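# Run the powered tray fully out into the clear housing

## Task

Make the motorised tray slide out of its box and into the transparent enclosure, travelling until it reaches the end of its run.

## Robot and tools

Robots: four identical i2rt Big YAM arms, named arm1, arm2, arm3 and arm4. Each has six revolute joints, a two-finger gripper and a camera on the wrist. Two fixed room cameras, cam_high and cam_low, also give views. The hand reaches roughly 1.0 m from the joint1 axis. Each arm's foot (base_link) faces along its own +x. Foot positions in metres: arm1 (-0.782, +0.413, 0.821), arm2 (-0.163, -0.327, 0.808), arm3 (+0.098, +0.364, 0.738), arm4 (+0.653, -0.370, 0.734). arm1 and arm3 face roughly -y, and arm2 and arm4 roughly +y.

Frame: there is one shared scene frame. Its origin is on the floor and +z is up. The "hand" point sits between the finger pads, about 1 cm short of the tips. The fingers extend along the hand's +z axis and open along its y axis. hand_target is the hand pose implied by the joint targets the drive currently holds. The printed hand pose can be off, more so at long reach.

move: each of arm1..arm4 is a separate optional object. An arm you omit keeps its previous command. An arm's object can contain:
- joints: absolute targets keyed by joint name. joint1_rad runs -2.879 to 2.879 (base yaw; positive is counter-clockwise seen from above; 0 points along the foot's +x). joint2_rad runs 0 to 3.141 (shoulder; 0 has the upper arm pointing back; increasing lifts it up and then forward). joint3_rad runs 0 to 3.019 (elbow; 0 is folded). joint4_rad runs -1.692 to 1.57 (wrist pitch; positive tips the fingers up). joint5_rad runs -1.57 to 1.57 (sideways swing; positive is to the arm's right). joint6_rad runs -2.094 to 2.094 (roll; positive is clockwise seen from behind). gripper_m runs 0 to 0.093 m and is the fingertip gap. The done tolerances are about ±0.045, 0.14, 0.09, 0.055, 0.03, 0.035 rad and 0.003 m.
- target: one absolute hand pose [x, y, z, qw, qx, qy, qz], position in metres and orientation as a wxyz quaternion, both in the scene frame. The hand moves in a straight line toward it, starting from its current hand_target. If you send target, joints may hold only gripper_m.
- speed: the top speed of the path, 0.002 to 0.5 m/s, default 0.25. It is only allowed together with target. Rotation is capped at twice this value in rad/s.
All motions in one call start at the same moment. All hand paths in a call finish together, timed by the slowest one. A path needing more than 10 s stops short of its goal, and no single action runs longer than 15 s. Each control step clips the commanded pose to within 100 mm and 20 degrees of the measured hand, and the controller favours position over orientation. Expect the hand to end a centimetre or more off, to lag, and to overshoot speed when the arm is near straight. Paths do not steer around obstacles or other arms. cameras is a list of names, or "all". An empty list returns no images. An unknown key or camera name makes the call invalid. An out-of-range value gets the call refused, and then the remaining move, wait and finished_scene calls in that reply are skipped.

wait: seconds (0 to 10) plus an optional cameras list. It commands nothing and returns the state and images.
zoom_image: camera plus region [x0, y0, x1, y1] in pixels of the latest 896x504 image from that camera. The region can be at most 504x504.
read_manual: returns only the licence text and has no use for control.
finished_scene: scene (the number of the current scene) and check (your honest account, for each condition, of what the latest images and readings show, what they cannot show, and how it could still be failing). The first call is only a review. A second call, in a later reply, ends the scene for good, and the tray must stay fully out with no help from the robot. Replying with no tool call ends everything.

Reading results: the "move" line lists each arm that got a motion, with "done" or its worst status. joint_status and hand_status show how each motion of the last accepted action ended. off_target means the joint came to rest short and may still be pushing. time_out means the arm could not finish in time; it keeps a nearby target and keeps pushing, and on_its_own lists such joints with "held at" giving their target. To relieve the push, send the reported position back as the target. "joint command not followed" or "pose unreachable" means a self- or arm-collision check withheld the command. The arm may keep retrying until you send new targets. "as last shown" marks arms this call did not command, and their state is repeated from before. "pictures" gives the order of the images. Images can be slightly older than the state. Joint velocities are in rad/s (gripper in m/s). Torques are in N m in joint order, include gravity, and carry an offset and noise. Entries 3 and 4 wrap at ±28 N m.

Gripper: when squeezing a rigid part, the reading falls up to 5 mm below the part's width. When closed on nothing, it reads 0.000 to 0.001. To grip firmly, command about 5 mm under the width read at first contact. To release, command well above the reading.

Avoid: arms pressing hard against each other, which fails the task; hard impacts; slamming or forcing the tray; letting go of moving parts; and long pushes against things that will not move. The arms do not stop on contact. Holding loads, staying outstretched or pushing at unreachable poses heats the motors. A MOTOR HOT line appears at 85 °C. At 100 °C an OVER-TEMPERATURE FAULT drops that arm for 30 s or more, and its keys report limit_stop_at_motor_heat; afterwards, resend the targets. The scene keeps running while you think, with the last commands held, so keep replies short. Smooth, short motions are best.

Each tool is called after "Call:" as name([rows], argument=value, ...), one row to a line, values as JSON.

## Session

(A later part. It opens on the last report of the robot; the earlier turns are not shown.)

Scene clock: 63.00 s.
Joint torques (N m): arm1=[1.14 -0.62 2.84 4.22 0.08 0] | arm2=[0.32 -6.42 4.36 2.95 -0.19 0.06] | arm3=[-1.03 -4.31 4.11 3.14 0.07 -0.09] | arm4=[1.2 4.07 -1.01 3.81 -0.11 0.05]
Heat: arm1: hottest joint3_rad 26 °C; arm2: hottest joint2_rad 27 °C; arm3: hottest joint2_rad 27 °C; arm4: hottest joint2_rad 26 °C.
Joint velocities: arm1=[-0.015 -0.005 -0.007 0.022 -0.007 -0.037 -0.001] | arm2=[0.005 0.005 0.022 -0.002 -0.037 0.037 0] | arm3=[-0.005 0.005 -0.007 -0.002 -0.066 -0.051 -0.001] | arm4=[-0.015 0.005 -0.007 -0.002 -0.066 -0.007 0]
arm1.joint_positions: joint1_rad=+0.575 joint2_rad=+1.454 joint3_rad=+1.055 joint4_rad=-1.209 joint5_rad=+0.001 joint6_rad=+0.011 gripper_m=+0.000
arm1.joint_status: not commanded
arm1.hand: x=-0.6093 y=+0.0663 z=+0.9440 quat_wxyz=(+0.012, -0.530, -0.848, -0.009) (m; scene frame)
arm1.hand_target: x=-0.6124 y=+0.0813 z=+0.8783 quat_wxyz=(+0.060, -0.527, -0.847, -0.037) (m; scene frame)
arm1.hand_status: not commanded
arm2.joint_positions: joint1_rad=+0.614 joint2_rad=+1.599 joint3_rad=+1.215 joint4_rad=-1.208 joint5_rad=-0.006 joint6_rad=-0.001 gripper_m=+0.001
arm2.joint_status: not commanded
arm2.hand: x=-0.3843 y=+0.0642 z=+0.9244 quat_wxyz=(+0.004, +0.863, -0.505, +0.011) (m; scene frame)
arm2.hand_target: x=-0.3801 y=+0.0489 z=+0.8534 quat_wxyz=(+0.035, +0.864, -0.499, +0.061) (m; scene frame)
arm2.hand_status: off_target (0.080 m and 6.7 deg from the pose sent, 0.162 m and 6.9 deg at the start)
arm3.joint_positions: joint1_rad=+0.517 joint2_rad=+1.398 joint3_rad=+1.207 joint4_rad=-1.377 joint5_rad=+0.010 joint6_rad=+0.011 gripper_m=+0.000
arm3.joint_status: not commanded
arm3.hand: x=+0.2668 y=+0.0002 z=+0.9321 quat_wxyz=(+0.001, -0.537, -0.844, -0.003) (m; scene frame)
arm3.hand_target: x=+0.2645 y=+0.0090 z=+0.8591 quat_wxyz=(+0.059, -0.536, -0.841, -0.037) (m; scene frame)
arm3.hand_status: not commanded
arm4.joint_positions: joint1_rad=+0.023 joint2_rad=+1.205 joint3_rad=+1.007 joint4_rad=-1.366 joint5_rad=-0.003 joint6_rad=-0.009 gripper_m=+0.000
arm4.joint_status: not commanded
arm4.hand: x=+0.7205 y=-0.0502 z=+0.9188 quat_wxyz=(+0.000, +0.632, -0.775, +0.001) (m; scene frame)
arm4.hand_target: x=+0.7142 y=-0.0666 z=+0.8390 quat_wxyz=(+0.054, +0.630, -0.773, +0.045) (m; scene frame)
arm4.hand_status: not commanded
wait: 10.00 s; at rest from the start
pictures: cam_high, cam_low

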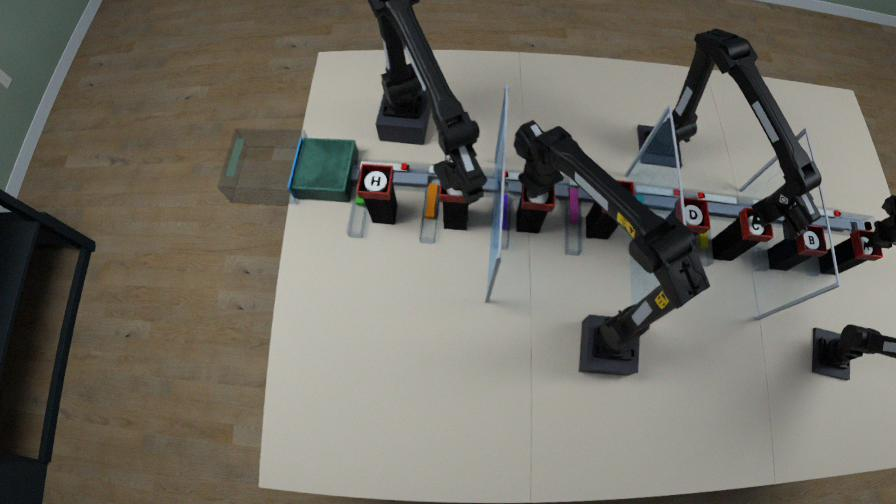

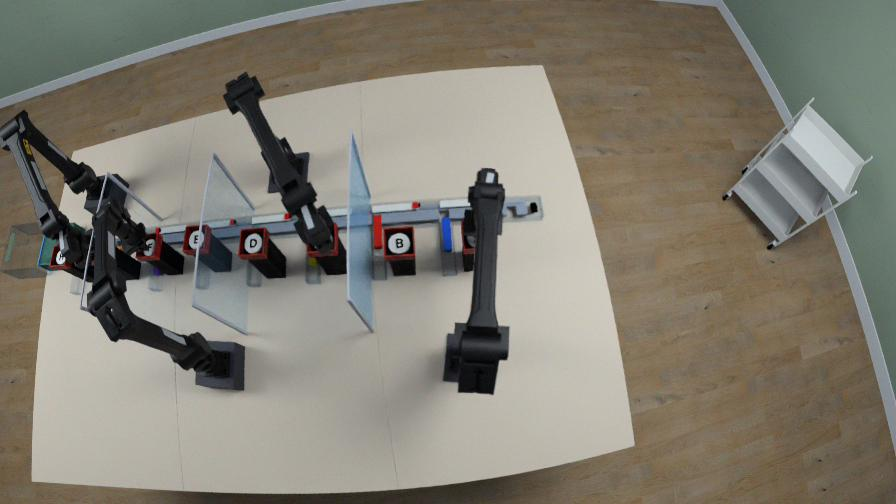

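Call:
wait(seconds=10, cameras=[])

Call:
wait(seconds=10, cameras=[])

Call:
wait(seconds=10, cameras=["cam_high", "cam_low"])

Call:
zoom_image(camera="cam_high", region=[400, 160, 590, 260])

Call:
zoom_image(camera="cam_high", region=[620, 170, 760, 270])

Call:
zoom_image(camera="cam_low", region=[360, 190, 500, 290])

Scene clock: 73.53 s.
Joint torques (N m): arm1=[1.2 -0.56 2.82 4.22 0.08 0] | arm2=[0.03 -5.95 4.31 2.95 -0.19 0.08] | arm3=[-0.97 -4.42 4.11 3.19 0.07 -0.09] | arm4=[1.2 4.01 -1.01 3.81 -0.11 0.05]
Heat: arm1: hottest joint3_rad 26 °C; arm2: hottest joint2_rad 27 °C; arm3: hottest joint2_rad 27 °C; arm4: hottest joint2_rad 26 °C.
Joint velocities: arm1=[-0.015 0.005 -0.002 0.007 -0.037 -0.037 0] | arm2=[-0.005 -0.015 -0.002 -0.017 -0.066 -0.037 0] | arm3=[0.005 -0.005 0.007 -0.012 -0.11 0.051 -0.001] | arm4=[-0.005 -0.015 0.012 0.007 -0.022 -0.037 0]
arm1.joint_positions: joint1_rad=+0.575 joint2_rad=+1.454 joint3_rad=+1.055 joint4_rad=-1.209 joint5_rad=+0.001 joint6_rad=+0.011 gripper_m=+0.000
arm1.joint_status: not commanded
arm1.hand: x=-0.6093 y=+0.0663 z=+0.9440 quat_wxyz=(+0.012, -0.530, -0.848, -0.009) (m; scene frame)
arm1.hand_target: x=-0.6124 y=+0.0813 z=+0.8783 quat_wxyz=(+0.060, -0.527, -0.847, -0.037) (m; scene frame)
arm1.hand_status: not commanded
arm2.joint_positions: joint1_rad=+0.614 joint2_rad=+1.599 joint3_rad=+1.215 joint4_rad=-1.208 joint5_rad=-0.006 joint6_rad=-0.001 gripper_m=+0.001
arm2.joint_status: not commanded
arm2.hand: x=-0.3843 y=+0.0642 z=+0.9244 quat_wxyz=(+0.004, +0.863, -0.505, +0.011) (m; scene frame)
arm2.hand_target: x=-0.3801 y=+0.0489 z=+0.8534 quat_wxyz=(+0.035, +0.864, -0.499, +0.061) (m; scene frame)
arm2.hand_status: off_target (0.080 m and 6.7 deg from the pose sent, 0.162 m and 6.9 deg at the start)
arm3.joint_positions: joint1_rad=+0.517 joint2_rad=+1.398 joint3_rad=+1.207 joint4_rad=-1.377 joint5_rad=+0.010 joint6_rad=+0.011 gripper_m=+0.000
arm3.joint_status: not commanded
arm3.hand: x=+0.2668 y=+0.0002 z=+0.9321 quat_wxyz=(+0.001, -0.537, -0.844, -0.003) (m; scene frame)
arm3.hand_target: x=+0.2645 y=+0.0090 z=+0.8591 quat_wxyz=(+0.059, -0.536, -0.841, -0.037) (m; scene frame)
arm3.hand_status: not commanded
arm4.joint_positions: joint1_rad=+0.023 joint2_rad=+1.205 joint3_rad=+1.007 joint4_rad=-1.366 joint5_rad=-0.003 joint6_rad=-0.009 gripper_m=+0.000
arm4.joint_status: not commanded
arm4.hand: x=+0.7205 y=-0.0502 z=+0.9188 quat_wxyz=(+0.000, +0.632, -0.775, +0.001) (m; scene frame)
arm4.hand_target: x=+0.7142 y=-0.0666 z=+0.8390 quat_wxyz=(+0.054, +0.630, -0.773, +0.045) (m; scene frame)
arm4.hand_status: not commanded
wait: 10.00 s; at rest from the start
pictures: none
No camera images: "cameras" was empty.

Scene clock: 83.53 s.
Joint torques (N m): arm1=[1.32 -0.67 2.84 4.25 0.09 -0.01] | arm2=[-0.03 -5.95 4.36 2.86 -0.22 0.04] | arm3=[-0.97 -4.42 4.08 3.19 0.07 -0.09] | arm4=[1.2 4.01 -0.99 3.82 -0.11 0.06]
Heat: arm1: hottest joint3_rad 26 °C; arm2: hottest joint2_rad 27 °C; arm3: hottest joint2_rad 27 °C; arm4: hottest joint2_rad 26 °C.
Joint velocities: arm1=[0.005 -0.005 0.002 -0.037 -0.022 -0.022 0.001] | arm2=[-0.024 0.005 -0.017 0.002 -0.037 0.007 0] | arm3=[-0.005 -0.005 0.002 0.012 0.007 0.037 -0.001] | arm4=[0.005 -0.005 0.002 0.002 0.022 -0.037 0]
arm1.joint_positions: joint1_rad=+0.575 joint2_rad=+1.454 joint3_rad=+1.055 joint4_rad=-1.209 joint5_rad=+0.001 joint6_rad=+0.011 gripper_m=+0.000
arm1.joint_status: not commanded
arm1.hand: x=-0.6093 y=+0.0663 z=+0.9440 quat_wxyz=(+0.012, -0.530, -0.848, -0.009) (m; scene frame)
arm1.hand_target: x=-0.6124 y=+0.0813 z=+0.8783 quat_wxyz=(+0.060, -0.527, -0.847, -0.037) (m; scene frame)
arm1.hand_status: not commanded
arm2.joint_positions: joint1_rad=+0.614 joint2_rad=+1.599 joint3_rad=+1.215 joint4_rad=-1.208 joint5_rad=-0.006 joint6_rad=-0.001 gripper_m=+0.001
arm2.joint_status: not commanded
arm2.hand: x=-0.3843 y=+0.0642 z=+0.9244 quat_wxyz=(+0.004, +0.863, -0.505, +0.011) (m; scene frame)
arm2.hand_target: x=-0.3801 y=+0.0489 z=+0.8534 quat_wxyz=(+0.035, +0.864, -0.499, +0.061) (m; scene frame)
arm2.hand_status: off_target (0.080 m and 6.7 deg from the pose sent, 0.162 m and 6.9 deg at the start)
arm3.joint_positions: joint1_rad=+0.517 joint2_rad=+1.398 joint3_rad=+1.207 joint4_rad=-1.377 joint5_rad=+0.010 joint6_rad=+0.011 gripper_m=+0.000
arm3.joint_status: not commanded
arm3.hand: x=+0.2668 y=+0.0002 z=+0.9321 quat_wxyz=(+0.001, -0.537, -0.844, -0.003) (m; scene frame)
arm3.hand_target: x=+0.2645 y=+0.0090 z=+0.8591 quat_wxyz=(+0.059, -0.536, -0.841, -0.037) (m; scene frame)
arm3.hand_status: not commanded
arm4.joint_positions: joint1_rad=+0.023 joint2_rad=+1.205 joint3_rad=+1.007 joint4_rad=-1.366 joint5_rad=-0.003 joint6_rad=-0.009 gripper_m=+0.000
arm4.joint_status: not commanded
arm4.hand: x=+0.7205 y=-0.0502 z=+0.9188 quat_wxyz=(+0.000, +0.632, -0.775, +0.001) (m; scene frame)
arm4.hand_target: x=+0.7142 y=-0.0666 z=+0.8390 quat_wxyz=(+0.054, +0.630, -0.773, +0.045) (m; scene frame)
arm4.hand_status: not commanded
wait: 10.00 s; at rest by 0.27 s
pictures: none
No camera images: "cameras" was empty.

Scene clock: 93.53 s.
Joint torques (N m): arm1=[1.44 -0.56 2.81 4.16 0.07 0.01] | arm2=[-0.21 -6.01 4.38 2.86 -0.19 0.05] | arm3=[-1.03 -4.31 4.11 3.19 0.07 -0.08] | arm4=[1.2 4.01 -0.99 3.82 -0.11 0.05]
Heat: arm1: hottest joint3_rad 26 °C; arm2: hottest joint2_rad 27 °C; arm3: hottest joint2_rad 27 °C; arm4: hottest joint2_rad 26 °C.
Joint velocities: arm1=[-0.015 -0.005 0.007 0.002 -0.051 -0.037 0] | arm2=[-0.015 -0.005 -0.012 -0.007 -0.051 -0.022 -0.001] | arm3=[0.005 -0.005 -0.017 0.007 -0.007 0.022 -0.001] | arm4=[-0.005 -0.015 -0.017 -0.007 -0.051 -0.022 0]
arm1.joint_positions: joint1_rad=+0.575 joint2_rad=+1.454 joint3_rad=+1.055 joint4_rad=-1.209 joint5_rad=+0.001 joint6_rad=+0.011 gripper_m=+0.000
arm1.joint_status: not commanded
arm1.hand: x=-0.6093 y=+0.0663 z=+0.9440 quat_wxyz=(+0.012, -0.530, -0.848, -0.009) (m; scene frame)
arm1.hand_target: x=-0.6124 y=+0.0813 z=+0.8783 quat_wxyz=(+0.060, -0.527, -0.847, -0.037) (m; scene frame)
arm1.hand_status: not commanded
arm2.joint_positions: joint1_rad=+0.614 joint2_rad=+1.599 joint3_rad=+1.215 joint4_rad=-1.208 joint5_rad=-0.006 joint6_rad=-0.001 gripper_m=+0.001
arm2.joint_status: not commanded
arm2.hand: x=-0.3843 y=+0.0642 z=+0.9244 quat_wxyz=(+0.004, +0.863, -0.505, +0.011) (m; scene frame)
arm2.hand_target: x=-0.3801 y=+0.0489 z=+0.8534 quat_wxyz=(+0.035, +0.864, -0.499, +0.061) (m; scene frame)
arm2.hand_status: off_target (0.080 m and 6.7 deg from the pose sent, 0.162 m and 6.9 deg at the start)
arm3.joint_positions: joint1_rad=+0.517 joint2_rad=+1.398 joint3_rad=+1.207 joint4_rad=-1.377 joint5_rad=+0.010 joint6_rad=+0.011 gripper_m=+0.000
arm3.joint_status: not commanded
arm3.hand: x=+0.2668 y=+0.0002 z=+0.9321 quat_wxyz=(+0.001, -0.537, -0.844, -0.003) (m; scene frame)
arm3.hand_target: x=+0.2645 y=+0.0090 z=+0.8591 quat_wxyz=(+0.059, -0.536, -0.841, -0.037) (m; scene frame)
arm3.hand_status: not commanded
arm4.joint_positions: joint1_rad=+0.023 joint2_rad=+1.205 joint3_rad=+1.007 joint4_rad=-1.366 joint5_rad=-0.003 joint6_rad=-0.009 gripper_m=+0.000
arm4.joint_status: not commanded
arm4.hand: x=+0.7205 y=-0.0502 z=+0.9188 quat_wxyz=(+0.000, +0.632, -0.775, +0.001) (m; scene frame)
arm4.hand_target: x=+0.7142 y=-0.0666 z=+0.8390 quat_wxyz=(+0.054, +0.630, -0.773, +0.045) (m; scene frame)
arm4.hand_status: not commanded
wait: 10.00 s; at rest by 0.27 s
pictures: cam_high, cam_low

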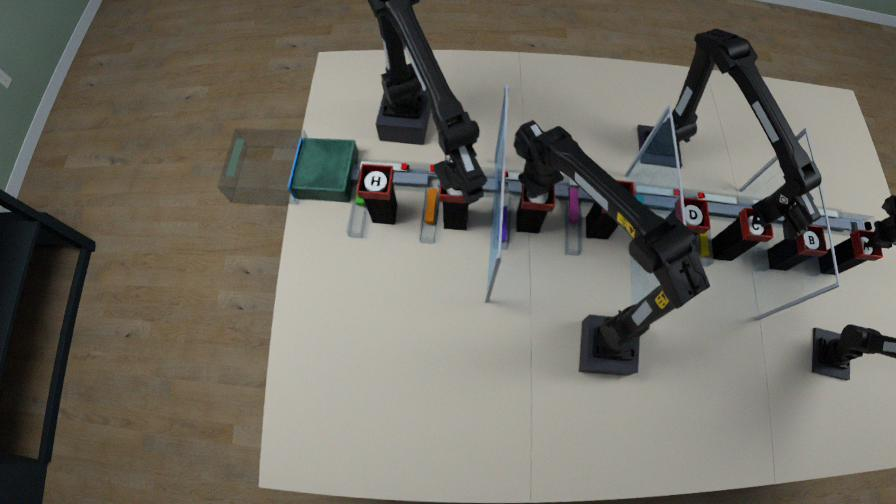

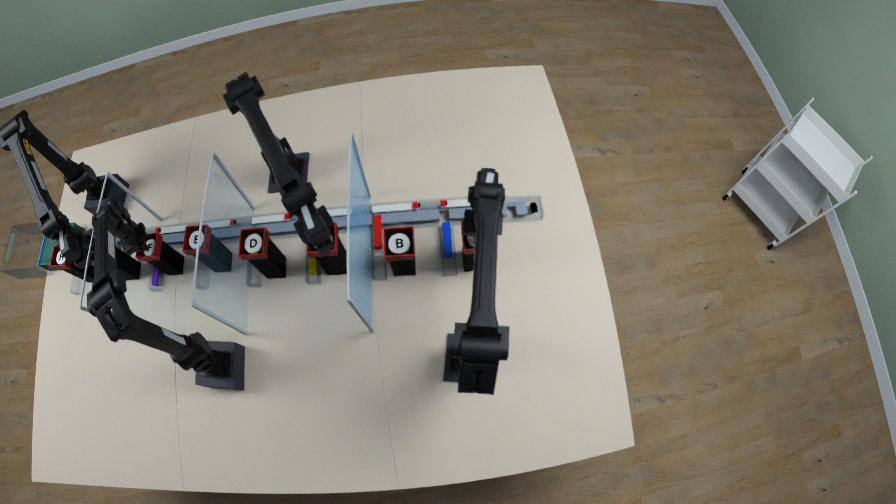

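Scaled by 2.653 from the camera's 896x504 image, which has a finer 1280x720 frame.

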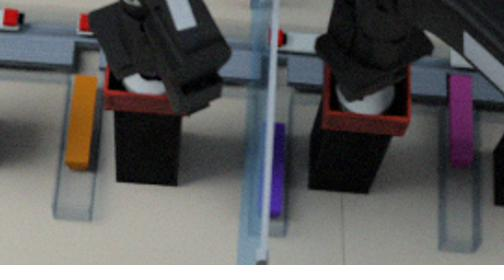

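Scaled by 3.600 from the camera's 896x504 image, which has a finer 1280x720 frame.

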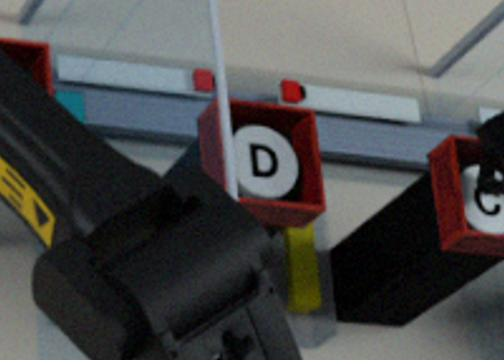

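Scaled by 3.600 from the camera's 896x504 image, which has a finer 1280x720 frame.

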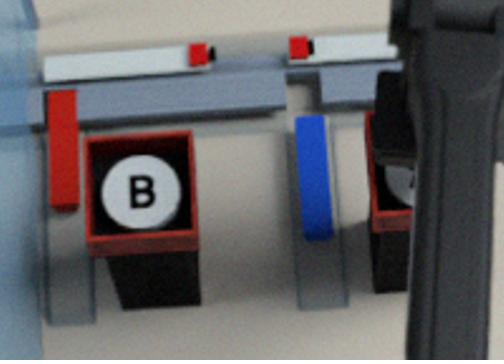

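Call:
wait(seconds=10, cameras=[])

Call:
wait(seconds=10, cameras=[])

Call:
wait(seconds=10, cameras=[])

Call:
wait(seconds=10, cameras=["cam_high", "cam_low"])

Call:
zoom_image(camera="cam_high", region=[400, 160, 590, 260])

Call:
zoom_image(camera="cam_high", region=[620, 170, 760, 270])

Call:
zoom_image(camera="cam_low", region=[360, 190, 500, 290])

Scene clock: 103.87 s.
Joint torques (N m): arm1=[1.26 -0.44 2.86 4.18 0.08 0.01] | arm2=[-0.44 -6.3 4.46 3.03 -0.17 0.05] | arm3=[-1.08 -4.31 4.11 3.17 0.07 -0.08] | arm4=[1.2 4.01 -0.99 3.81 -0.11 0.05]
Heat: arm1: hottest joint3_rad 26 °C; arm2: hottest joint2_rad 27 °C; arm3: hottest joint2_rad 27 °C; arm4: hottest joint2_rad 26 °C.
Joint velocities: arm1=[0.005 -0.024 0.007 -0.012 -0.037 0.007 -0.001] | arm2=[-0.015 -0.005 -0.012 -0.002 -0.037 0.007 -0.003] | arm3=[-0.005 -0.015 -0.012 -0.012 -0.037 0.037 0] | arm4=[-0.005 -0.005 -0.002 0.002 0.007 -0.051 0]
arm1.joint_positions: joint1_rad=+0.575 joint2_rad=+1.454 joint3_rad=+1.055 joint4_rad=-1.209 joint5_rad=+0.001 joint6_rad=+0.011 gripper_m=+0.000
arm1.joint_status: not commanded
arm1.hand: x=-0.6093 y=+0.0663 z=+0.9440 quat_wxyz=(+0.012, -0.530, -0.848, -0.009) (m; scene frame)
arm1.hand_target: x=-0.6124 y=+0.0813 z=+0.8783 quat_wxyz=(+0.060, -0.527, -0.847, -0.037) (m; scene frame)
arm1.hand_status: not commanded
arm2.joint_positions: joint1_rad=+0.614 joint2_rad=+1.599 joint3_rad=+1.215 joint4_rad=-1.208 joint5_rad=-0.006 joint6_rad=-0.001 gripper_m=+0.001
arm2.joint_status: not commanded
arm2.hand: x=-0.3843 y=+0.0642 z=+0.9244 quat_wxyz=(+0.004, +0.863, -0.505, +0.011) (m; scene frame)
arm2.hand_target: x=-0.3801 y=+0.0489 z=+0.8534 quat_wxyz=(+0.035, +0.864, -0.499, +0.061) (m; scene frame)
arm2.hand_status: off_target (0.080 m and 6.7 deg from the pose sent, 0.162 m and 6.9 deg at the start)
arm3.joint_positions: joint1_rad=+0.517 joint2_rad=+1.398 joint3_rad=+1.207 joint4_rad=-1.377 joint5_rad=+0.010 joint6_rad=+0.011 gripper_m=+0.000
arm3.joint_status: not commanded
arm3.hand: x=+0.2668 y=+0.0002 z=+0.9321 quat_wxyz=(+0.001, -0.537, -0.844, -0.003) (m; scene frame)
arm3.hand_target: x=+0.2645 y=+0.0090 z=+0.8591 quat_wxyz=(+0.059, -0.536, -0.841, -0.037) (m; scene frame)
arm3.hand_status: not commanded
arm4.joint_positions: joint1_rad=+0.023 joint2_rad=+1.205 joint3_rad=+1.007 joint4_rad=-1.366 joint5_rad=-0.003 joint6_rad=-0.009 gripper_m=+0.000
arm4.joint_status: not commanded
arm4.hand: x=+0.7205 y=-0.0502 z=+0.9188 quat_wxyz=(+0.000, +0.632, -0.775, +0.001) (m; scene frame)
arm4.hand_target: x=+0.7142 y=-0.0666 z=+0.8390 quat_wxyz=(+0.054, +0.630, -0.773, +0.045) (m; scene frame)
arm4.hand_status: not commanded
wait: 10.00 s; at rest from the start
pictures: none
No camera images: "cameras" was empty.

Scene clock: 113.87 s.
Joint torques (N m): arm1=[1.32 -0.79 2.82 4.12 0.08 0] | arm2=[0.09 -5.71 4.44 3.02 -0.17 0.09] | arm3=[-0.97 -4.31 4.11 3.17 0.08 -0.1] | arm4=[1.2 4.01 -0.99 3.81 -0.11 0.05]
Heat: arm1: hottest joint3_rad 26 °C; arm2: hottest joint2_rad 27 °C; arm3: hottest joint2_rad 27 °C; arm4: hottest joint2_rad 26 °C.
Joint velocities: arm1=[-0.005 -0.015 0.007 -0.022 0.007 0.022 -0.001] | arm2=[0.015 -0.015 0.002 0.002 -0.007 -0.022 0] | arm3=[0.005 -0.015 -0.002 -0.012 -0.051 -0.007 0] | arm4=[-0.005 -0.005 -0.002 0.002 -0.007 0.007 0.001]
arm1.joint_positions: joint1_rad=+0.575 joint2_rad=+1.454 joint3_rad=+1.055 joint4_rad=-1.209 joint5_rad=+0.002 joint6_rad=+0.011 gripper_m=+0.000
arm1.joint_status: not commanded
arm1.hand: x=-0.6094 y=+0.0662 z=+0.9440 quat_wxyz=(+0.012, -0.530, -0.848, -0.009) (m; scene frame)
arm1.hand_target: x=-0.6124 y=+0.0813 z=+0.8783 quat_wxyz=(+0.060, -0.527, -0.847, -0.037) (m; scene frame)
arm1.hand_status: not commanded
arm2.joint_positions: joint1_rad=+0.614 joint2_rad=+1.599 joint3_rad=+1.215 joint4_rad=-1.208 joint5_rad=-0.006 joint6_rad=-0.001 gripper_m=+0.001
arm2.joint_status: not commanded
arm2.hand: x=-0.3843 y=+0.0642 z=+0.9244 quat_wxyz=(+0.004, +0.863, -0.505, +0.011) (m; scene frame)
arm2.hand_target: x=-0.3801 y=+0.0489 z=+0.8534 quat_wxyz=(+0.035, +0.864, -0.499, +0.061) (m; scene frame)
arm2.hand_status: off_target (0.080 m and 6.7 deg from the pose sent, 0.162 m and 6.9 deg at the start)
arm3.joint_positions: joint1_rad=+0.517 joint2_rad=+1.398 joint3_rad=+1.207 joint4_rad=-1.377 joint5_rad=+0.010 joint6_rad=+0.011 gripper_m=+0.000
arm3.joint_status: not commanded
arm3.hand: x=+0.2668 y=+0.0002 z=+0.9321 quat_wxyz=(+0.001, -0.537, -0.844, -0.003) (m; scene frame)
arm3.hand_target: x=+0.2645 y=+0.0090 z=+0.8591 quat_wxyz=(+0.059, -0.536, -0.841, -0.037) (m; scene frame)
arm3.hand_status: not commanded
arm4.joint_positions: joint1_rad=+0.023 joint2_rad=+1.205 joint3_rad=+1.007 joint4_rad=-1.366 joint5_rad=-0.003 joint6_rad=-0.009 gripper_m=+0.000
arm4.joint_status: not commanded
arm4.hand: x=+0.7205 y=-0.0502 z=+0.9188 quat_wxyz=(+0.000, +0.632, -0.775, +0.001) (m; scene frame)
arm4.hand_target: x=+0.7142 y=-0.0666 z=+0.8390 quat_wxyz=(+0.054, +0.630, -0.773, +0.045) (m; scene frame)
arm4.hand_status: not commanded
wait: 10.00 s; at rest by 0.27 s
pictures: none
No camera images: "cameras" was empty.

Scene clock: 123.87 s.
Joint torques (N m): arm1=[1.38 -0.67 2.81 4.19 0.09 0] | arm2=[0.26 -5.77 4.49 2.95 -0.19 0.08] | arm3=[-1.03 -4.37 4.1 3.18 0.07 -0.09] | arm4=[1.14 4.07 -1.01 3.81 -0.11 0.05]
Heat: arm1: hottest joint3_rad 26 °C; arm2: hottest joint2_rad 27 °C; arm3: hottest joint2_rad 27 °C; arm4: hottest joint2_rad 26 °C.
Joint velocities: arm1=[-0.005 0.005 -0.007 -0.012 -0.007 -0.037 -0.001] | arm2=[-0.005 0.005 -0.002 0.007 0.037 0.022 0] | arm3=[-0.005 -0.005 0.017 0.002 -0.066 0.037 0] | arm4=[0.005 -0.005 0.007 -0.037 -0.022 0.037 0]
arm1.joint_positions: joint1_rad=+0.575 joint2_rad=+1.454 joint3_rad=+1.055 joint4_rad=-1.209 joint5_rad=+0.002 joint6_rad=+0.011 gripper_m=+0.000
arm1.joint_status: not commanded
arm1.hand: x=-0.6094 y=+0.0662 z=+0.9440 quat_wxyz=(+0.012, -0.530, -0.848, -0.009) (m; scene frame)
arm1.hand_target: x=-0.6124 y=+0.0813 z=+0.8783 quat_wxyz=(+0.060, -0.527, -0.847, -0.037) (m; scene frame)
arm1.hand_status: not commanded
arm2.joint_positions: joint1_rad=+0.614 joint2_rad=+1.599 joint3_rad=+1.215 joint4_rad=-1.208 joint5_rad=-0.006 joint6_rad=-0.001 gripper_m=+0.001
arm2.joint_status: not commanded
arm2.hand: x=-0.3843 y=+0.0642 z=+0.9244 quat_wxyz=(+0.004, +0.863, -0.505, +0.011) (m; scene frame)
arm2.hand_target: x=-0.3801 y=+0.0489 z=+0.8534 quat_wxyz=(+0.035, +0.864, -0.499, +0.061) (m; scene frame)
arm2.hand_status: off_target (0.080 m and 6.7 deg from the pose sent, 0.162 m and 6.9 deg at the start)
arm3.joint_positions: joint1_rad=+0.517 joint2_rad=+1.398 joint3_rad=+1.207 joint4_rad=-1.377 joint5_rad=+0.010 joint6_rad=+0.011 gripper_m=+0.000
arm3.joint_status: not commanded
arm3.hand: x=+0.2668 y=+0.0002 z=+0.9321 quat_wxyz=(+0.001, -0.537, -0.844, -0.003) (m; scene frame)
arm3.hand_target: x=+0.2645 y=+0.0090 z=+0.8591 quat_wxyz=(+0.059, -0.536, -0.841, -0.037) (m; scene frame)
arm3.hand_status: not commanded
arm4.joint_positions: joint1_rad=+0.023 joint2_rad=+1.205 joint3_rad=+1.007 joint4_rad=-1.366 joint5_rad=-0.003 joint6_rad=-0.009 gripper_m=+0.000
arm4.joint_status: not commanded
arm4.hand: x=+0.7205 y=-0.0502 z=+0.9188 quat_wxyz=(+0.000, +0.632, -0.775, +0.001) (m; scene frame)
arm4.hand_target: x=+0.7142 y=-0.0666 z=+0.8390 quat_wxyz=(+0.054, +0.630, -0.773, +0.045) (m; scene frame)
arm4.hand_status: not commanded
wait: 10.00 s; at rest by 0.27 s
pictures: none
No camera images: "cameras" was empty.

Scene clock: 133.87 s.
Joint torques (N m): arm1=[1.26 -0.62 2.84 4.16 0.08 0.01] | arm2=[-0.09 -6.36 4.4 2.89 -0.19 0.07] | arm3=[-0.91 -4.37 4.1 3.21 0.07 -0.08] | arm4=[1.2 4.01 -0.99 3.82 -0.11 0.05]
Heat: arm1: hottest joint3_rad 26 °C; arm2: hottest joint2_rad 27 °C; arm3: hottest joint2_rad 27 °C; arm4: hottest joint2_rad 26 °C.
Joint velocities: arm1=[-0.015 -0.005 0.007 -0.027 -0.022 0.007 -0.001] | arm2=[-0.005 0.005 -0.007 -0.007 -0.007 -0.007 0] | arm3=[0.005 -0.024 0.007 0.007 -0.007 0.022 -0.001] | arm4=[0.005 -0.015 -0.002 -0.007 -0.022 -0.007 0.001]
arm1.joint_positions: joint1_rad=+0.575 joint2_rad=+1.454 joint3_rad=+1.055 joint4_rad=-1.209 joint5_rad=+0.002 joint6_rad=+0.011 gripper_m=+0.000
arm1.joint_status: not commanded
arm1.hand: x=-0.6094 y=+0.0662 z=+0.9440 quat_wxyz=(+0.012, -0.530, -0.848, -0.009) (m; scene frame)
arm1.hand_target: x=-0.6124 y=+0.0813 z=+0.8783 quat_wxyz=(+0.060, -0.527, -0.847, -0.037) (m; scene frame)
arm1.hand_status: not commanded
arm2.joint_positions: joint1_rad=+0.614 joint2_rad=+1.599 joint3_rad=+1.215 joint4_rad=-1.208 joint5_rad=-0.006 joint6_rad=-0.001 gripper_m=+0.001
arm2.joint_status: not commanded
arm2.hand: x=-0.3843 y=+0.0642 z=+0.9244 quat_wxyz=(+0.004, +0.863, -0.505, +0.011) (m; scene frame)
arm2.hand_target: x=-0.3801 y=+0.0489 z=+0.8534 quat_wxyz=(+0.035, +0.864, -0.499, +0.061) (m; scene frame)
arm2.hand_status: off_target (0.080 m and 6.7 deg from the pose sent, 0.162 m and 6.9 deg at the start)
arm3.joint_positions: joint1_rad=+0.517 joint2_rad=+1.398 joint3_rad=+1.207 joint4_rad=-1.377 joint5_rad=+0.010 joint6_rad=+0.011 gripper_m=+0.000
arm3.joint_status: not commanded
arm3.hand: x=+0.2668 y=+0.0002 z=+0.9321 quat_wxyz=(+0.001, -0.537, -0.844, -0.003) (m; scene frame)
arm3.hand_target: x=+0.2645 y=+0.0090 z=+0.8591 quat_wxyz=(+0.059, -0.536, -0.841, -0.037) (m; scene frame)
arm3.hand_status: not commanded
arm4.joint_positions: joint1_rad=+0.023 joint2_rad=+1.205 joint3_rad=+1.007 joint4_rad=-1.366 joint5_rad=-0.003 joint6_rad=-0.009 gripper_m=+0.000
arm4.joint_status: not commanded
arm4.hand: x=+0.7205 y=-0.0502 z=+0.9188 quat_wxyz=(+0.000, +0.632, -0.775, +0.001) (m; scene frame)
arm4.hand_target: x=+0.7142 y=-0.0666 z=+0.8390 quat_wxyz=(+0.054, +0.630, -0.773, +0.045) (m; scene frame)
arm4.hand_status: not commanded
wait: 10.00 s; at rest by 0.27 s
pictures: cam_high, cam_low

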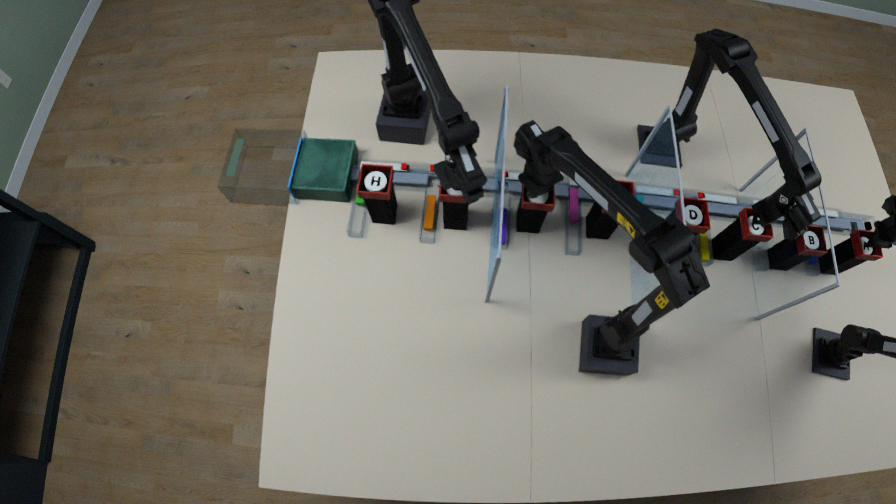

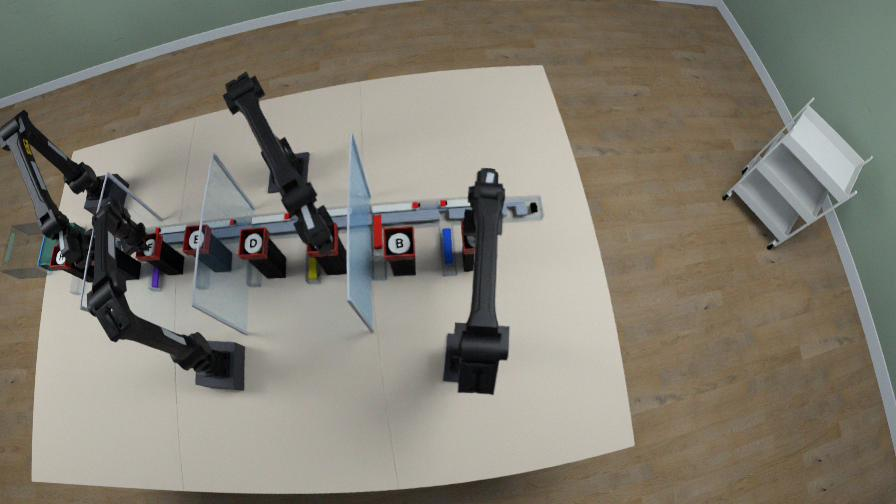

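Scaled by 2.653 from the camera's 896x504 image, which has a finer 1280x720 frame.

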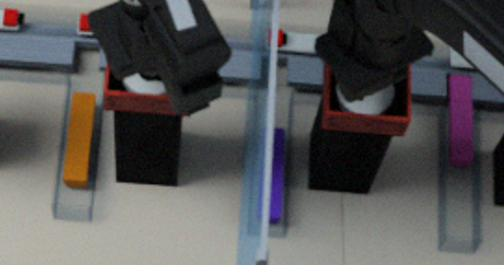

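Scaled by 3.600 from the camera's 896x504 image, which has a finer 1280x720 frame.

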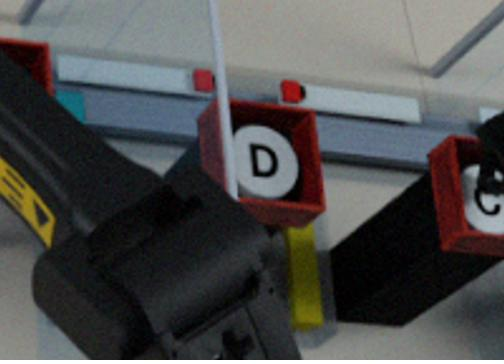

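Scaled by 3.600 from the camera's 896x504 image, which has a finer 1280x720 frame.

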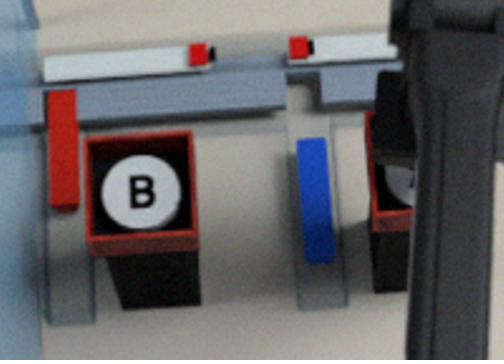

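Call:
wait(seconds=10, cameras=[])

Call:
wait(seconds=10, cameras=[])

Call:
wait(seconds=10, cameras=[])

Call:
wait(seconds=9, cameras=["cam_high", "cam_low"])

Call:
zoom_image(camera="cam_high", region=[400, 160, 590, 260])

Call:
zoom_image(camera="cam_low", region=[360, 190, 500, 290])

Scene clock: 145.50 s.
Joint torques (N m): arm1=[1.2 -0.67 2.84 4.22 0.1 0] | arm2=[0.32 -6.18 4.45 3.03 -0.18 0.08] | arm3=[-1.03 -4.37 4.12 3.15 0.07 -0.08] | arm4=[1.2 4.01 -0.99 3.81 -0.11 0.06]
Heat: arm1: hottest joint3_rad 26 °C; arm2: hottest joint2_rad 27 °C; arm3: hottest joint2_rad 27 °C; arm4: hottest joint2_rad 26 °C.
Joint velocities: arm1=[-0.024 -0.015 -0.007 -0.007 -0.037 -0.051 0.001] | arm2=[-0.005 -0.005 0.002 -0.002 0.066 -0.022 0] | arm3=[0.005 -0.024 -0.002 0.002 0.007 -0.022 0] | arm4=[0.005 0.005 -0.017 -0.022 -0.022 -0.007 -0.002]
arm1.joint_positions: joint1_rad=+0.575 joint2_rad=+1.454 joint3_rad=+1.055 joint4_rad=-1.209 joint5_rad=+0.002 joint6_rad=+0.011 gripper_m=+0.000
arm1.joint_status: not commanded
arm1.hand: x=-0.6094 y=+0.0662 z=+0.9440 quat_wxyz=(+0.012, -0.530, -0.848, -0.009) (m; scene frame)
arm1.hand_target: x=-0.6124 y=+0.0813 z=+0.8783 quat_wxyz=(+0.060, -0.527, -0.847, -0.037) (m; scene frame)
arm1.hand_status: not commanded
arm2.joint_positions: joint1_rad=+0.614 joint2_rad=+1.599 joint3_rad=+1.215 joint4_rad=-1.208 joint5_rad=-0.006 joint6_rad=-0.001 gripper_m=+0.001
arm2.joint_status: not commanded
arm2.hand: x=-0.3843 y=+0.0642 z=+0.9244 quat_wxyz=(+0.004, +0.863, -0.505, +0.011) (m; scene frame)
arm2.hand_target: x=-0.3801 y=+0.0489 z=+0.8534 quat_wxyz=(+0.035, +0.864, -0.499, +0.061) (m; scene frame)
arm2.hand_status: off_target (0.080 m and 6.7 deg from the pose sent, 0.162 m and 6.9 deg at the start)
arm3.joint_positions: joint1_rad=+0.517 joint2_rad=+1.398 joint3_rad=+1.207 joint4_rad=-1.377 joint5_rad=+0.010 joint6_rad=+0.011 gripper_m=+0.000
arm3.joint_status: not commanded
arm3.hand: x=+0.2668 y=+0.0002 z=+0.9321 quat_wxyz=(+0.001, -0.537, -0.844, -0.003) (m; scene frame)
arm3.hand_target: x=+0.2645 y=+0.0090 z=+0.8591 quat_wxyz=(+0.059, -0.536, -0.841, -0.037) (m; scene frame)
arm3.hand_status: not commanded
arm4.joint_positions: joint1_rad=+0.023 joint2_rad=+1.205 joint3_rad=+1.007 joint4_rad=-1.366 joint5_rad=-0.003 joint6_rad=-0.009 gripper_m=+0.000
arm4.joint_status: not commanded
arm4.hand: x=+0.7205 y=-0.0502 z=+0.9188 quat_wxyz=(+0.000, +0.632, -0.775, +0.001) (m; scene frame)
arm4.hand_target: x=+0.7142 y=-0.0666 z=+0.8390 quat_wxyz=(+0.054, +0.630, -0.773, +0.045) (m; scene frame)
arm4.hand_status: not commanded
wait: 10.00 s; at rest from the start
pictures: none
No camera images: "cameras" was empty.

Scene clock: 155.50 s.
Joint torques (N m): arm1=[1.26 -0.62 2.8 4.21 0.09 0.01] | arm2=[0.26 -6.18 4.46 2.92 -0.16 0.05] | arm3=[-0.97 -4.42 4.08 3.17 0.07 -0.09] | arm4=[1.14 4.07 -0.98 3.81 -0.11 0.05]
Heat: arm1: hottest joint3_rad 26 °C; arm2: hottest joint2_rad 27 °C; arm3: hottest joint2_rad 27 °C; arm4: hottest joint2_rad 26 °C.
Joint velocities: arm1=[0.005 -0.005 -0.007 0.002 -0.007 -0.007 0] | arm2=[-0.005 -0.005 -0.007 0.017 -0.051 0.007 -0.001] | arm3=[-0.005 0.005 -0.002 -0.007 -0.051 0.051 -0.001] | arm4=[-0.005 0.005 -0.007 -0.007 0.022 0.022 -0.001]
arm1.joint_positions: joint1_rad=+0.575 joint2_rad=+1.454 joint3_rad=+1.055 joint4_rad=-1.209 joint5_rad=+0.002 joint6_rad=+0.011 gripper_m=+0.000
arm1.joint_status: not commanded
arm1.hand: x=-0.6094 y=+0.0662 z=+0.9440 quat_wxyz=(+0.012, -0.530, -0.848, -0.009) (m; scene frame)
arm1.hand_target: x=-0.6124 y=+0.0813 z=+0.8783 quat_wxyz=(+0.060, -0.527, -0.847, -0.037) (m; scene frame)
arm1.hand_status: not commanded
arm2.joint_positions: joint1_rad=+0.614 joint2_rad=+1.599 joint3_rad=+1.215 joint4_rad=-1.208 joint5_rad=-0.006 joint6_rad=-0.001 gripper_m=+0.001
arm2.joint_status: not commanded
arm2.hand: x=-0.3843 y=+0.0642 z=+0.9244 quat_wxyz=(+0.004, +0.863, -0.505, +0.011) (m; scene frame)
arm2.hand_target: x=-0.3801 y=+0.0489 z=+0.8534 quat_wxyz=(+0.035, +0.864, -0.499, +0.061) (m; scene frame)
arm2.hand_status: off_target (0.080 m and 6.7 deg from the pose sent, 0.162 m and 6.9 deg at the start)
arm3.joint_positions: joint1_rad=+0.517 joint2_rad=+1.398 joint3_rad=+1.207 joint4_rad=-1.377 joint5_rad=+0.010 joint6_rad=+0.011 gripper_m=+0.000
arm3.joint_status: not commanded
arm3.hand: x=+0.2668 y=+0.0002 z=+0.9321 quat_wxyz=(+0.001, -0.537, -0.844, -0.003) (m; scene frame)
arm3.hand_target: x=+0.2645 y=+0.0090 z=+0.8591 quat_wxyz=(+0.059, -0.536, -0.841, -0.037) (m; scene frame)
arm3.hand_status: not commanded
arm4.joint_positions: joint1_rad=+0.023 joint2_rad=+1.205 joint3_rad=+1.007 joint4_rad=-1.366 joint5_rad=-0.003 joint6_rad=-0.009 gripper_m=+0.000
arm4.joint_status: not commanded
arm4.hand: x=+0.7205 y=-0.0502 z=+0.9188 quat_wxyz=(+0.000, +0.632, -0.775, +0.001) (m; scene frame)
arm4.hand_target: x=+0.7142 y=-0.0666 z=+0.8390 quat_wxyz=(+0.054, +0.630, -0.773, +0.045) (m; scene frame)
arm4.hand_status: not commanded
wait: 10.00 s; at rest by 0.27 s
pictures: none
No camera images: "cameras" was empty.

Scene clock: 165.50 s.
Joint torques (N m): arm1=[1.32 -0.62 2.85 4.22 0.09 0] | arm2=[0.21 -6.18 4.44 2.95 -0.17 0.07] | arm3=[-0.97 -4.42 4.1 3.15 0.07 -0.09] | arm4=[1.2 4.07 -0.99 3.82 -0.11 0.05]
Heat: arm1: hottest joint3_rad 26 °C; arm2: hottest joint2_rad 27 °C; arm3: hottest joint2_rad 27 °C; arm4: hottest joint2_rad 26 °C.
Joint velocities: arm1=[-0.015 -0.005 -0.007 -0.012 0.066 0.007 -0.001] | arm2=[-0.015 -0.005 0.027 -0.007 -0.066 -0.022 0] | arm3=[-0.015 -0.005 0.017 0.007 -0.007 0.007 -0.001] | arm4=[-0.005 -0.015 -0.007 -0.002 -0.037 0.007 0]
arm1.joint_positions: joint1_rad=+0.575 joint2_rad=+1.454 joint3_rad=+1.055 joint4_rad=-1.209 joint5_rad=+0.002 joint6_rad=+0.011 gripper_m=+0.000
arm1.joint_status: not commanded
arm1.hand: x=-0.6094 y=+0.0662 z=+0.9440 quat_wxyz=(+0.012, -0.530, -0.848, -0.009) (m; scene frame)
arm1.hand_target: x=-0.6124 y=+0.0813 z=+0.8783 quat_wxyz=(+0.060, -0.527, -0.847, -0.037) (m; scene frame)
arm1.hand_status: not commanded
arm2.joint_positions: joint1_rad=+0.614 joint2_rad=+1.599 joint3_rad=+1.215 joint4_rad=-1.208 joint5_rad=-0.006 joint6_rad=-0.001 gripper_m=+0.001
arm2.joint_status: not commanded
arm2.hand: x=-0.3843 y=+0.0642 z=+0.9244 quat_wxyz=(+0.004, +0.863, -0.505, +0.011) (m; scene frame)
arm2.hand_target: x=-0.3801 y=+0.0489 z=+0.8534 quat_wxyz=(+0.035, +0.864, -0.499, +0.061) (m; scene frame)
arm2.hand_status: off_target (0.080 m and 6.7 deg from the pose sent, 0.162 m and 6.9 deg at the start)
arm3.joint_positions: joint1_rad=+0.517 joint2_rad=+1.398 joint3_rad=+1.207 joint4_rad=-1.377 joint5_rad=+0.010 joint6_rad=+0.011 gripper_m=+0.000
arm3.joint_status: not commanded
arm3.hand: x=+0.2668 y=+0.0002 z=+0.9321 quat_wxyz=(+0.001, -0.537, -0.844, -0.003) (m; scene frame)
arm3.hand_target: x=+0.2645 y=+0.0090 z=+0.8591 quat_wxyz=(+0.059, -0.536, -0.841, -0.037) (m; scene frame)
arm3.hand_status: not commanded
arm4.joint_positions: joint1_rad=+0.023 joint2_rad=+1.205 joint3_rad=+1.007 joint4_rad=-1.366 joint5_rad=-0.003 joint6_rad=-0.009 gripper_m=+0.000
arm4.joint_status: not commanded
arm4.hand: x=+0.7205 y=-0.0502 z=+0.9188 quat_wxyz=(+0.000, +0.632, -0.775, +0.001) (m; scene frame)
arm4.hand_target: x=+0.7142 y=-0.0666 z=+0.8390 quat_wxyz=(+0.054, +0.630, -0.773, +0.045) (m; scene frame)
arm4.hand_status: not commanded
wait: 10.00 s; at rest by 0.27 s
pictures: none
No camera images: "cameras" was empty.

Scene clock: 174.50 s.
Joint torques (N m): arm1=[1.38 -0.62 2.81 4.19 0.08 0] | arm2=[-0.21 -6.01 4.49 2.86 -0.18 0.09] | arm3=[-1.03 -4.31 4.1 3.19 0.07 -0.08] | arm4=[1.2 4.01 -0.99 3.82 -0.11 0.05]
Heat: arm1: hottest joint3_rad 26 °C; arm2: hottest joint2_rad 27 °C; arm3: hottest joint2_rad 27 °C; arm4: hottest joint2_rad 26 °C.
Joint velocities: arm1=[-0.005 0.005 -0.017 0.022 -0.037 0.037 -0.001] | arm2=[-0.015 -0.005 -0.012 -0.017 -0.066 0.007 0] | arm3=[-0.005 -0.005 0.012 0.007 -0.022 -0.081 0] | arm4=[-0.005 -0.005 -0.002 0.017 -0.022 0.022 -0.001]
arm1.joint_positions: joint1_rad=+0.575 joint2_rad=+1.454 joint3_rad=+1.055 joint4_rad=-1.209 joint5_rad=+0.002 joint6_rad=+0.011 gripper_m=+0.000
arm1.joint_status: not commanded
arm1.hand: x=-0.6094 y=+0.0662 z=+0.9440 quat_wxyz=(+0.012, -0.530, -0.848, -0.009) (m; scene frame)
arm1.hand_target: x=-0.6124 y=+0.0813 z=+0.8783 quat_wxyz=(+0.060, -0.527, -0.847, -0.037) (m; scene frame)
arm1.hand_status: not commanded
arm2.joint_positions: joint1_rad=+0.614 joint2_rad=+1.599 joint3_rad=+1.215 joint4_rad=-1.208 joint5_rad=-0.006 joint6_rad=-0.001 gripper_m=+0.001
arm2.joint_status: not commanded
arm2.hand: x=-0.3843 y=+0.0642 z=+0.9244 quat_wxyz=(+0.004, +0.863, -0.505, +0.011) (m; scene frame)
arm2.hand_target: x=-0.3801 y=+0.0489 z=+0.8534 quat_wxyz=(+0.035, +0.864, -0.499, +0.061) (m; scene frame)
arm2.hand_status: off_target (0.080 m and 6.7 deg from the pose sent, 0.162 m and 6.9 deg at the start)
arm3.joint_positions: joint1_rad=+0.517 joint2_rad=+1.398 joint3_rad=+1.207 joint4_rad=-1.377 joint5_rad=+0.010 joint6_rad=+0.011 gripper_m=+0.000
arm3.joint_status: not commanded
arm3.hand: x=+0.2668 y=+0.0002 z=+0.9321 quat_wxyz=(+0.001, -0.537, -0.844, -0.003) (m; scene frame)
arm3.hand_target: x=+0.2645 y=+0.0090 z=+0.8591 quat_wxyz=(+0.059, -0.536, -0.841, -0.037) (m; scene frame)
arm3.hand_status: not commanded
arm4.joint_positions: joint1_rad=+0.023 joint2_rad=+1.205 joint3_rad=+1.007 joint4_rad=-1.366 joint5_rad=-0.003 joint6_rad=-0.009 gripper_m=+0.000
arm4.joint_status: not commanded
arm4.hand: x=+0.7205 y=-0.0502 z=+0.9188 quat_wxyz=(+0.000, +0.632, -0.775, +0.001) (m; scene frame)
arm4.hand_target: x=+0.7142 y=-0.0666 z=+0.8390 quat_wxyz=(+0.054, +0.630, -0.773, +0.045) (m; scene frame)
arm4.hand_status: not commanded
wait: 9.00 s; at rest by 0.27 s
pictures: cam_high, cam_low

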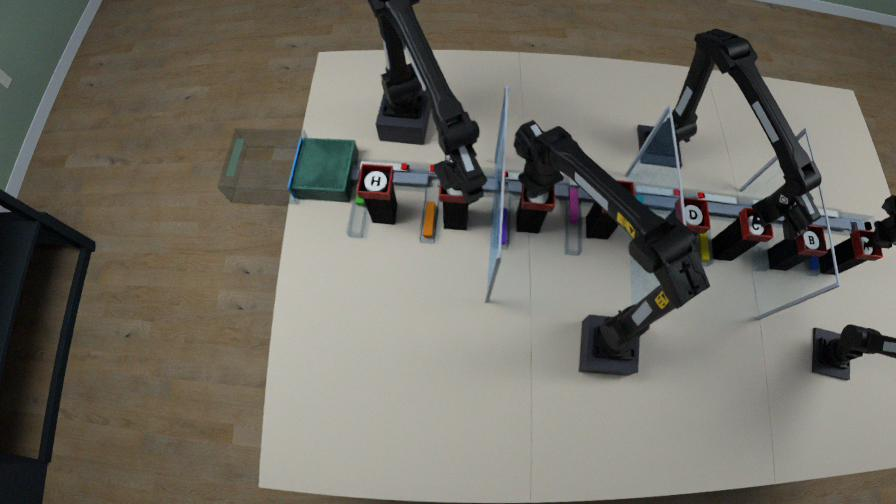

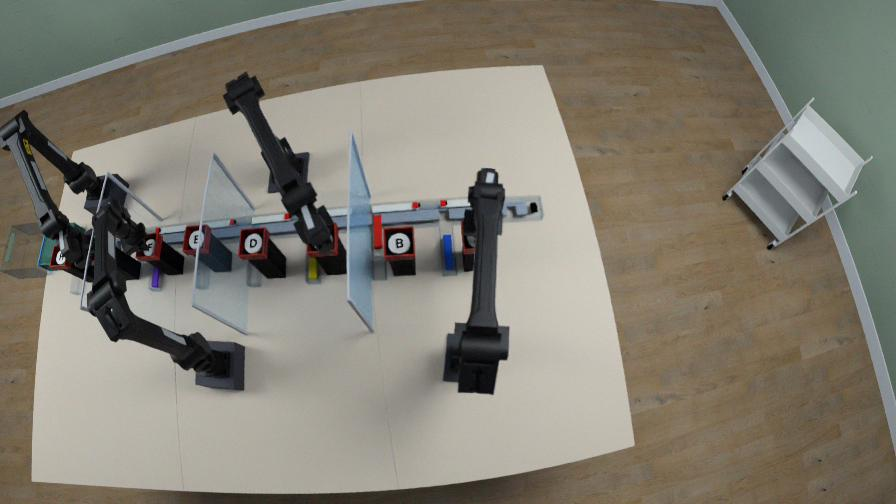

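Scaled by 2.653 from the camera's 896x504 image, which has a finer 1280x720 frame.

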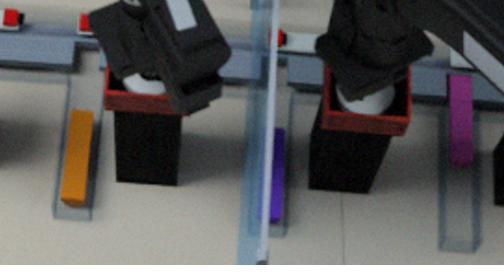

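Scaled by 3.600 from the camera's 896x504 image, which has a finer 1280x720 frame.

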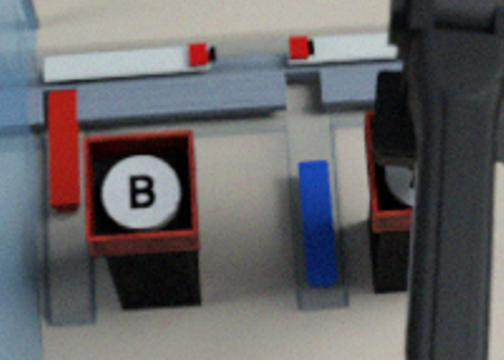

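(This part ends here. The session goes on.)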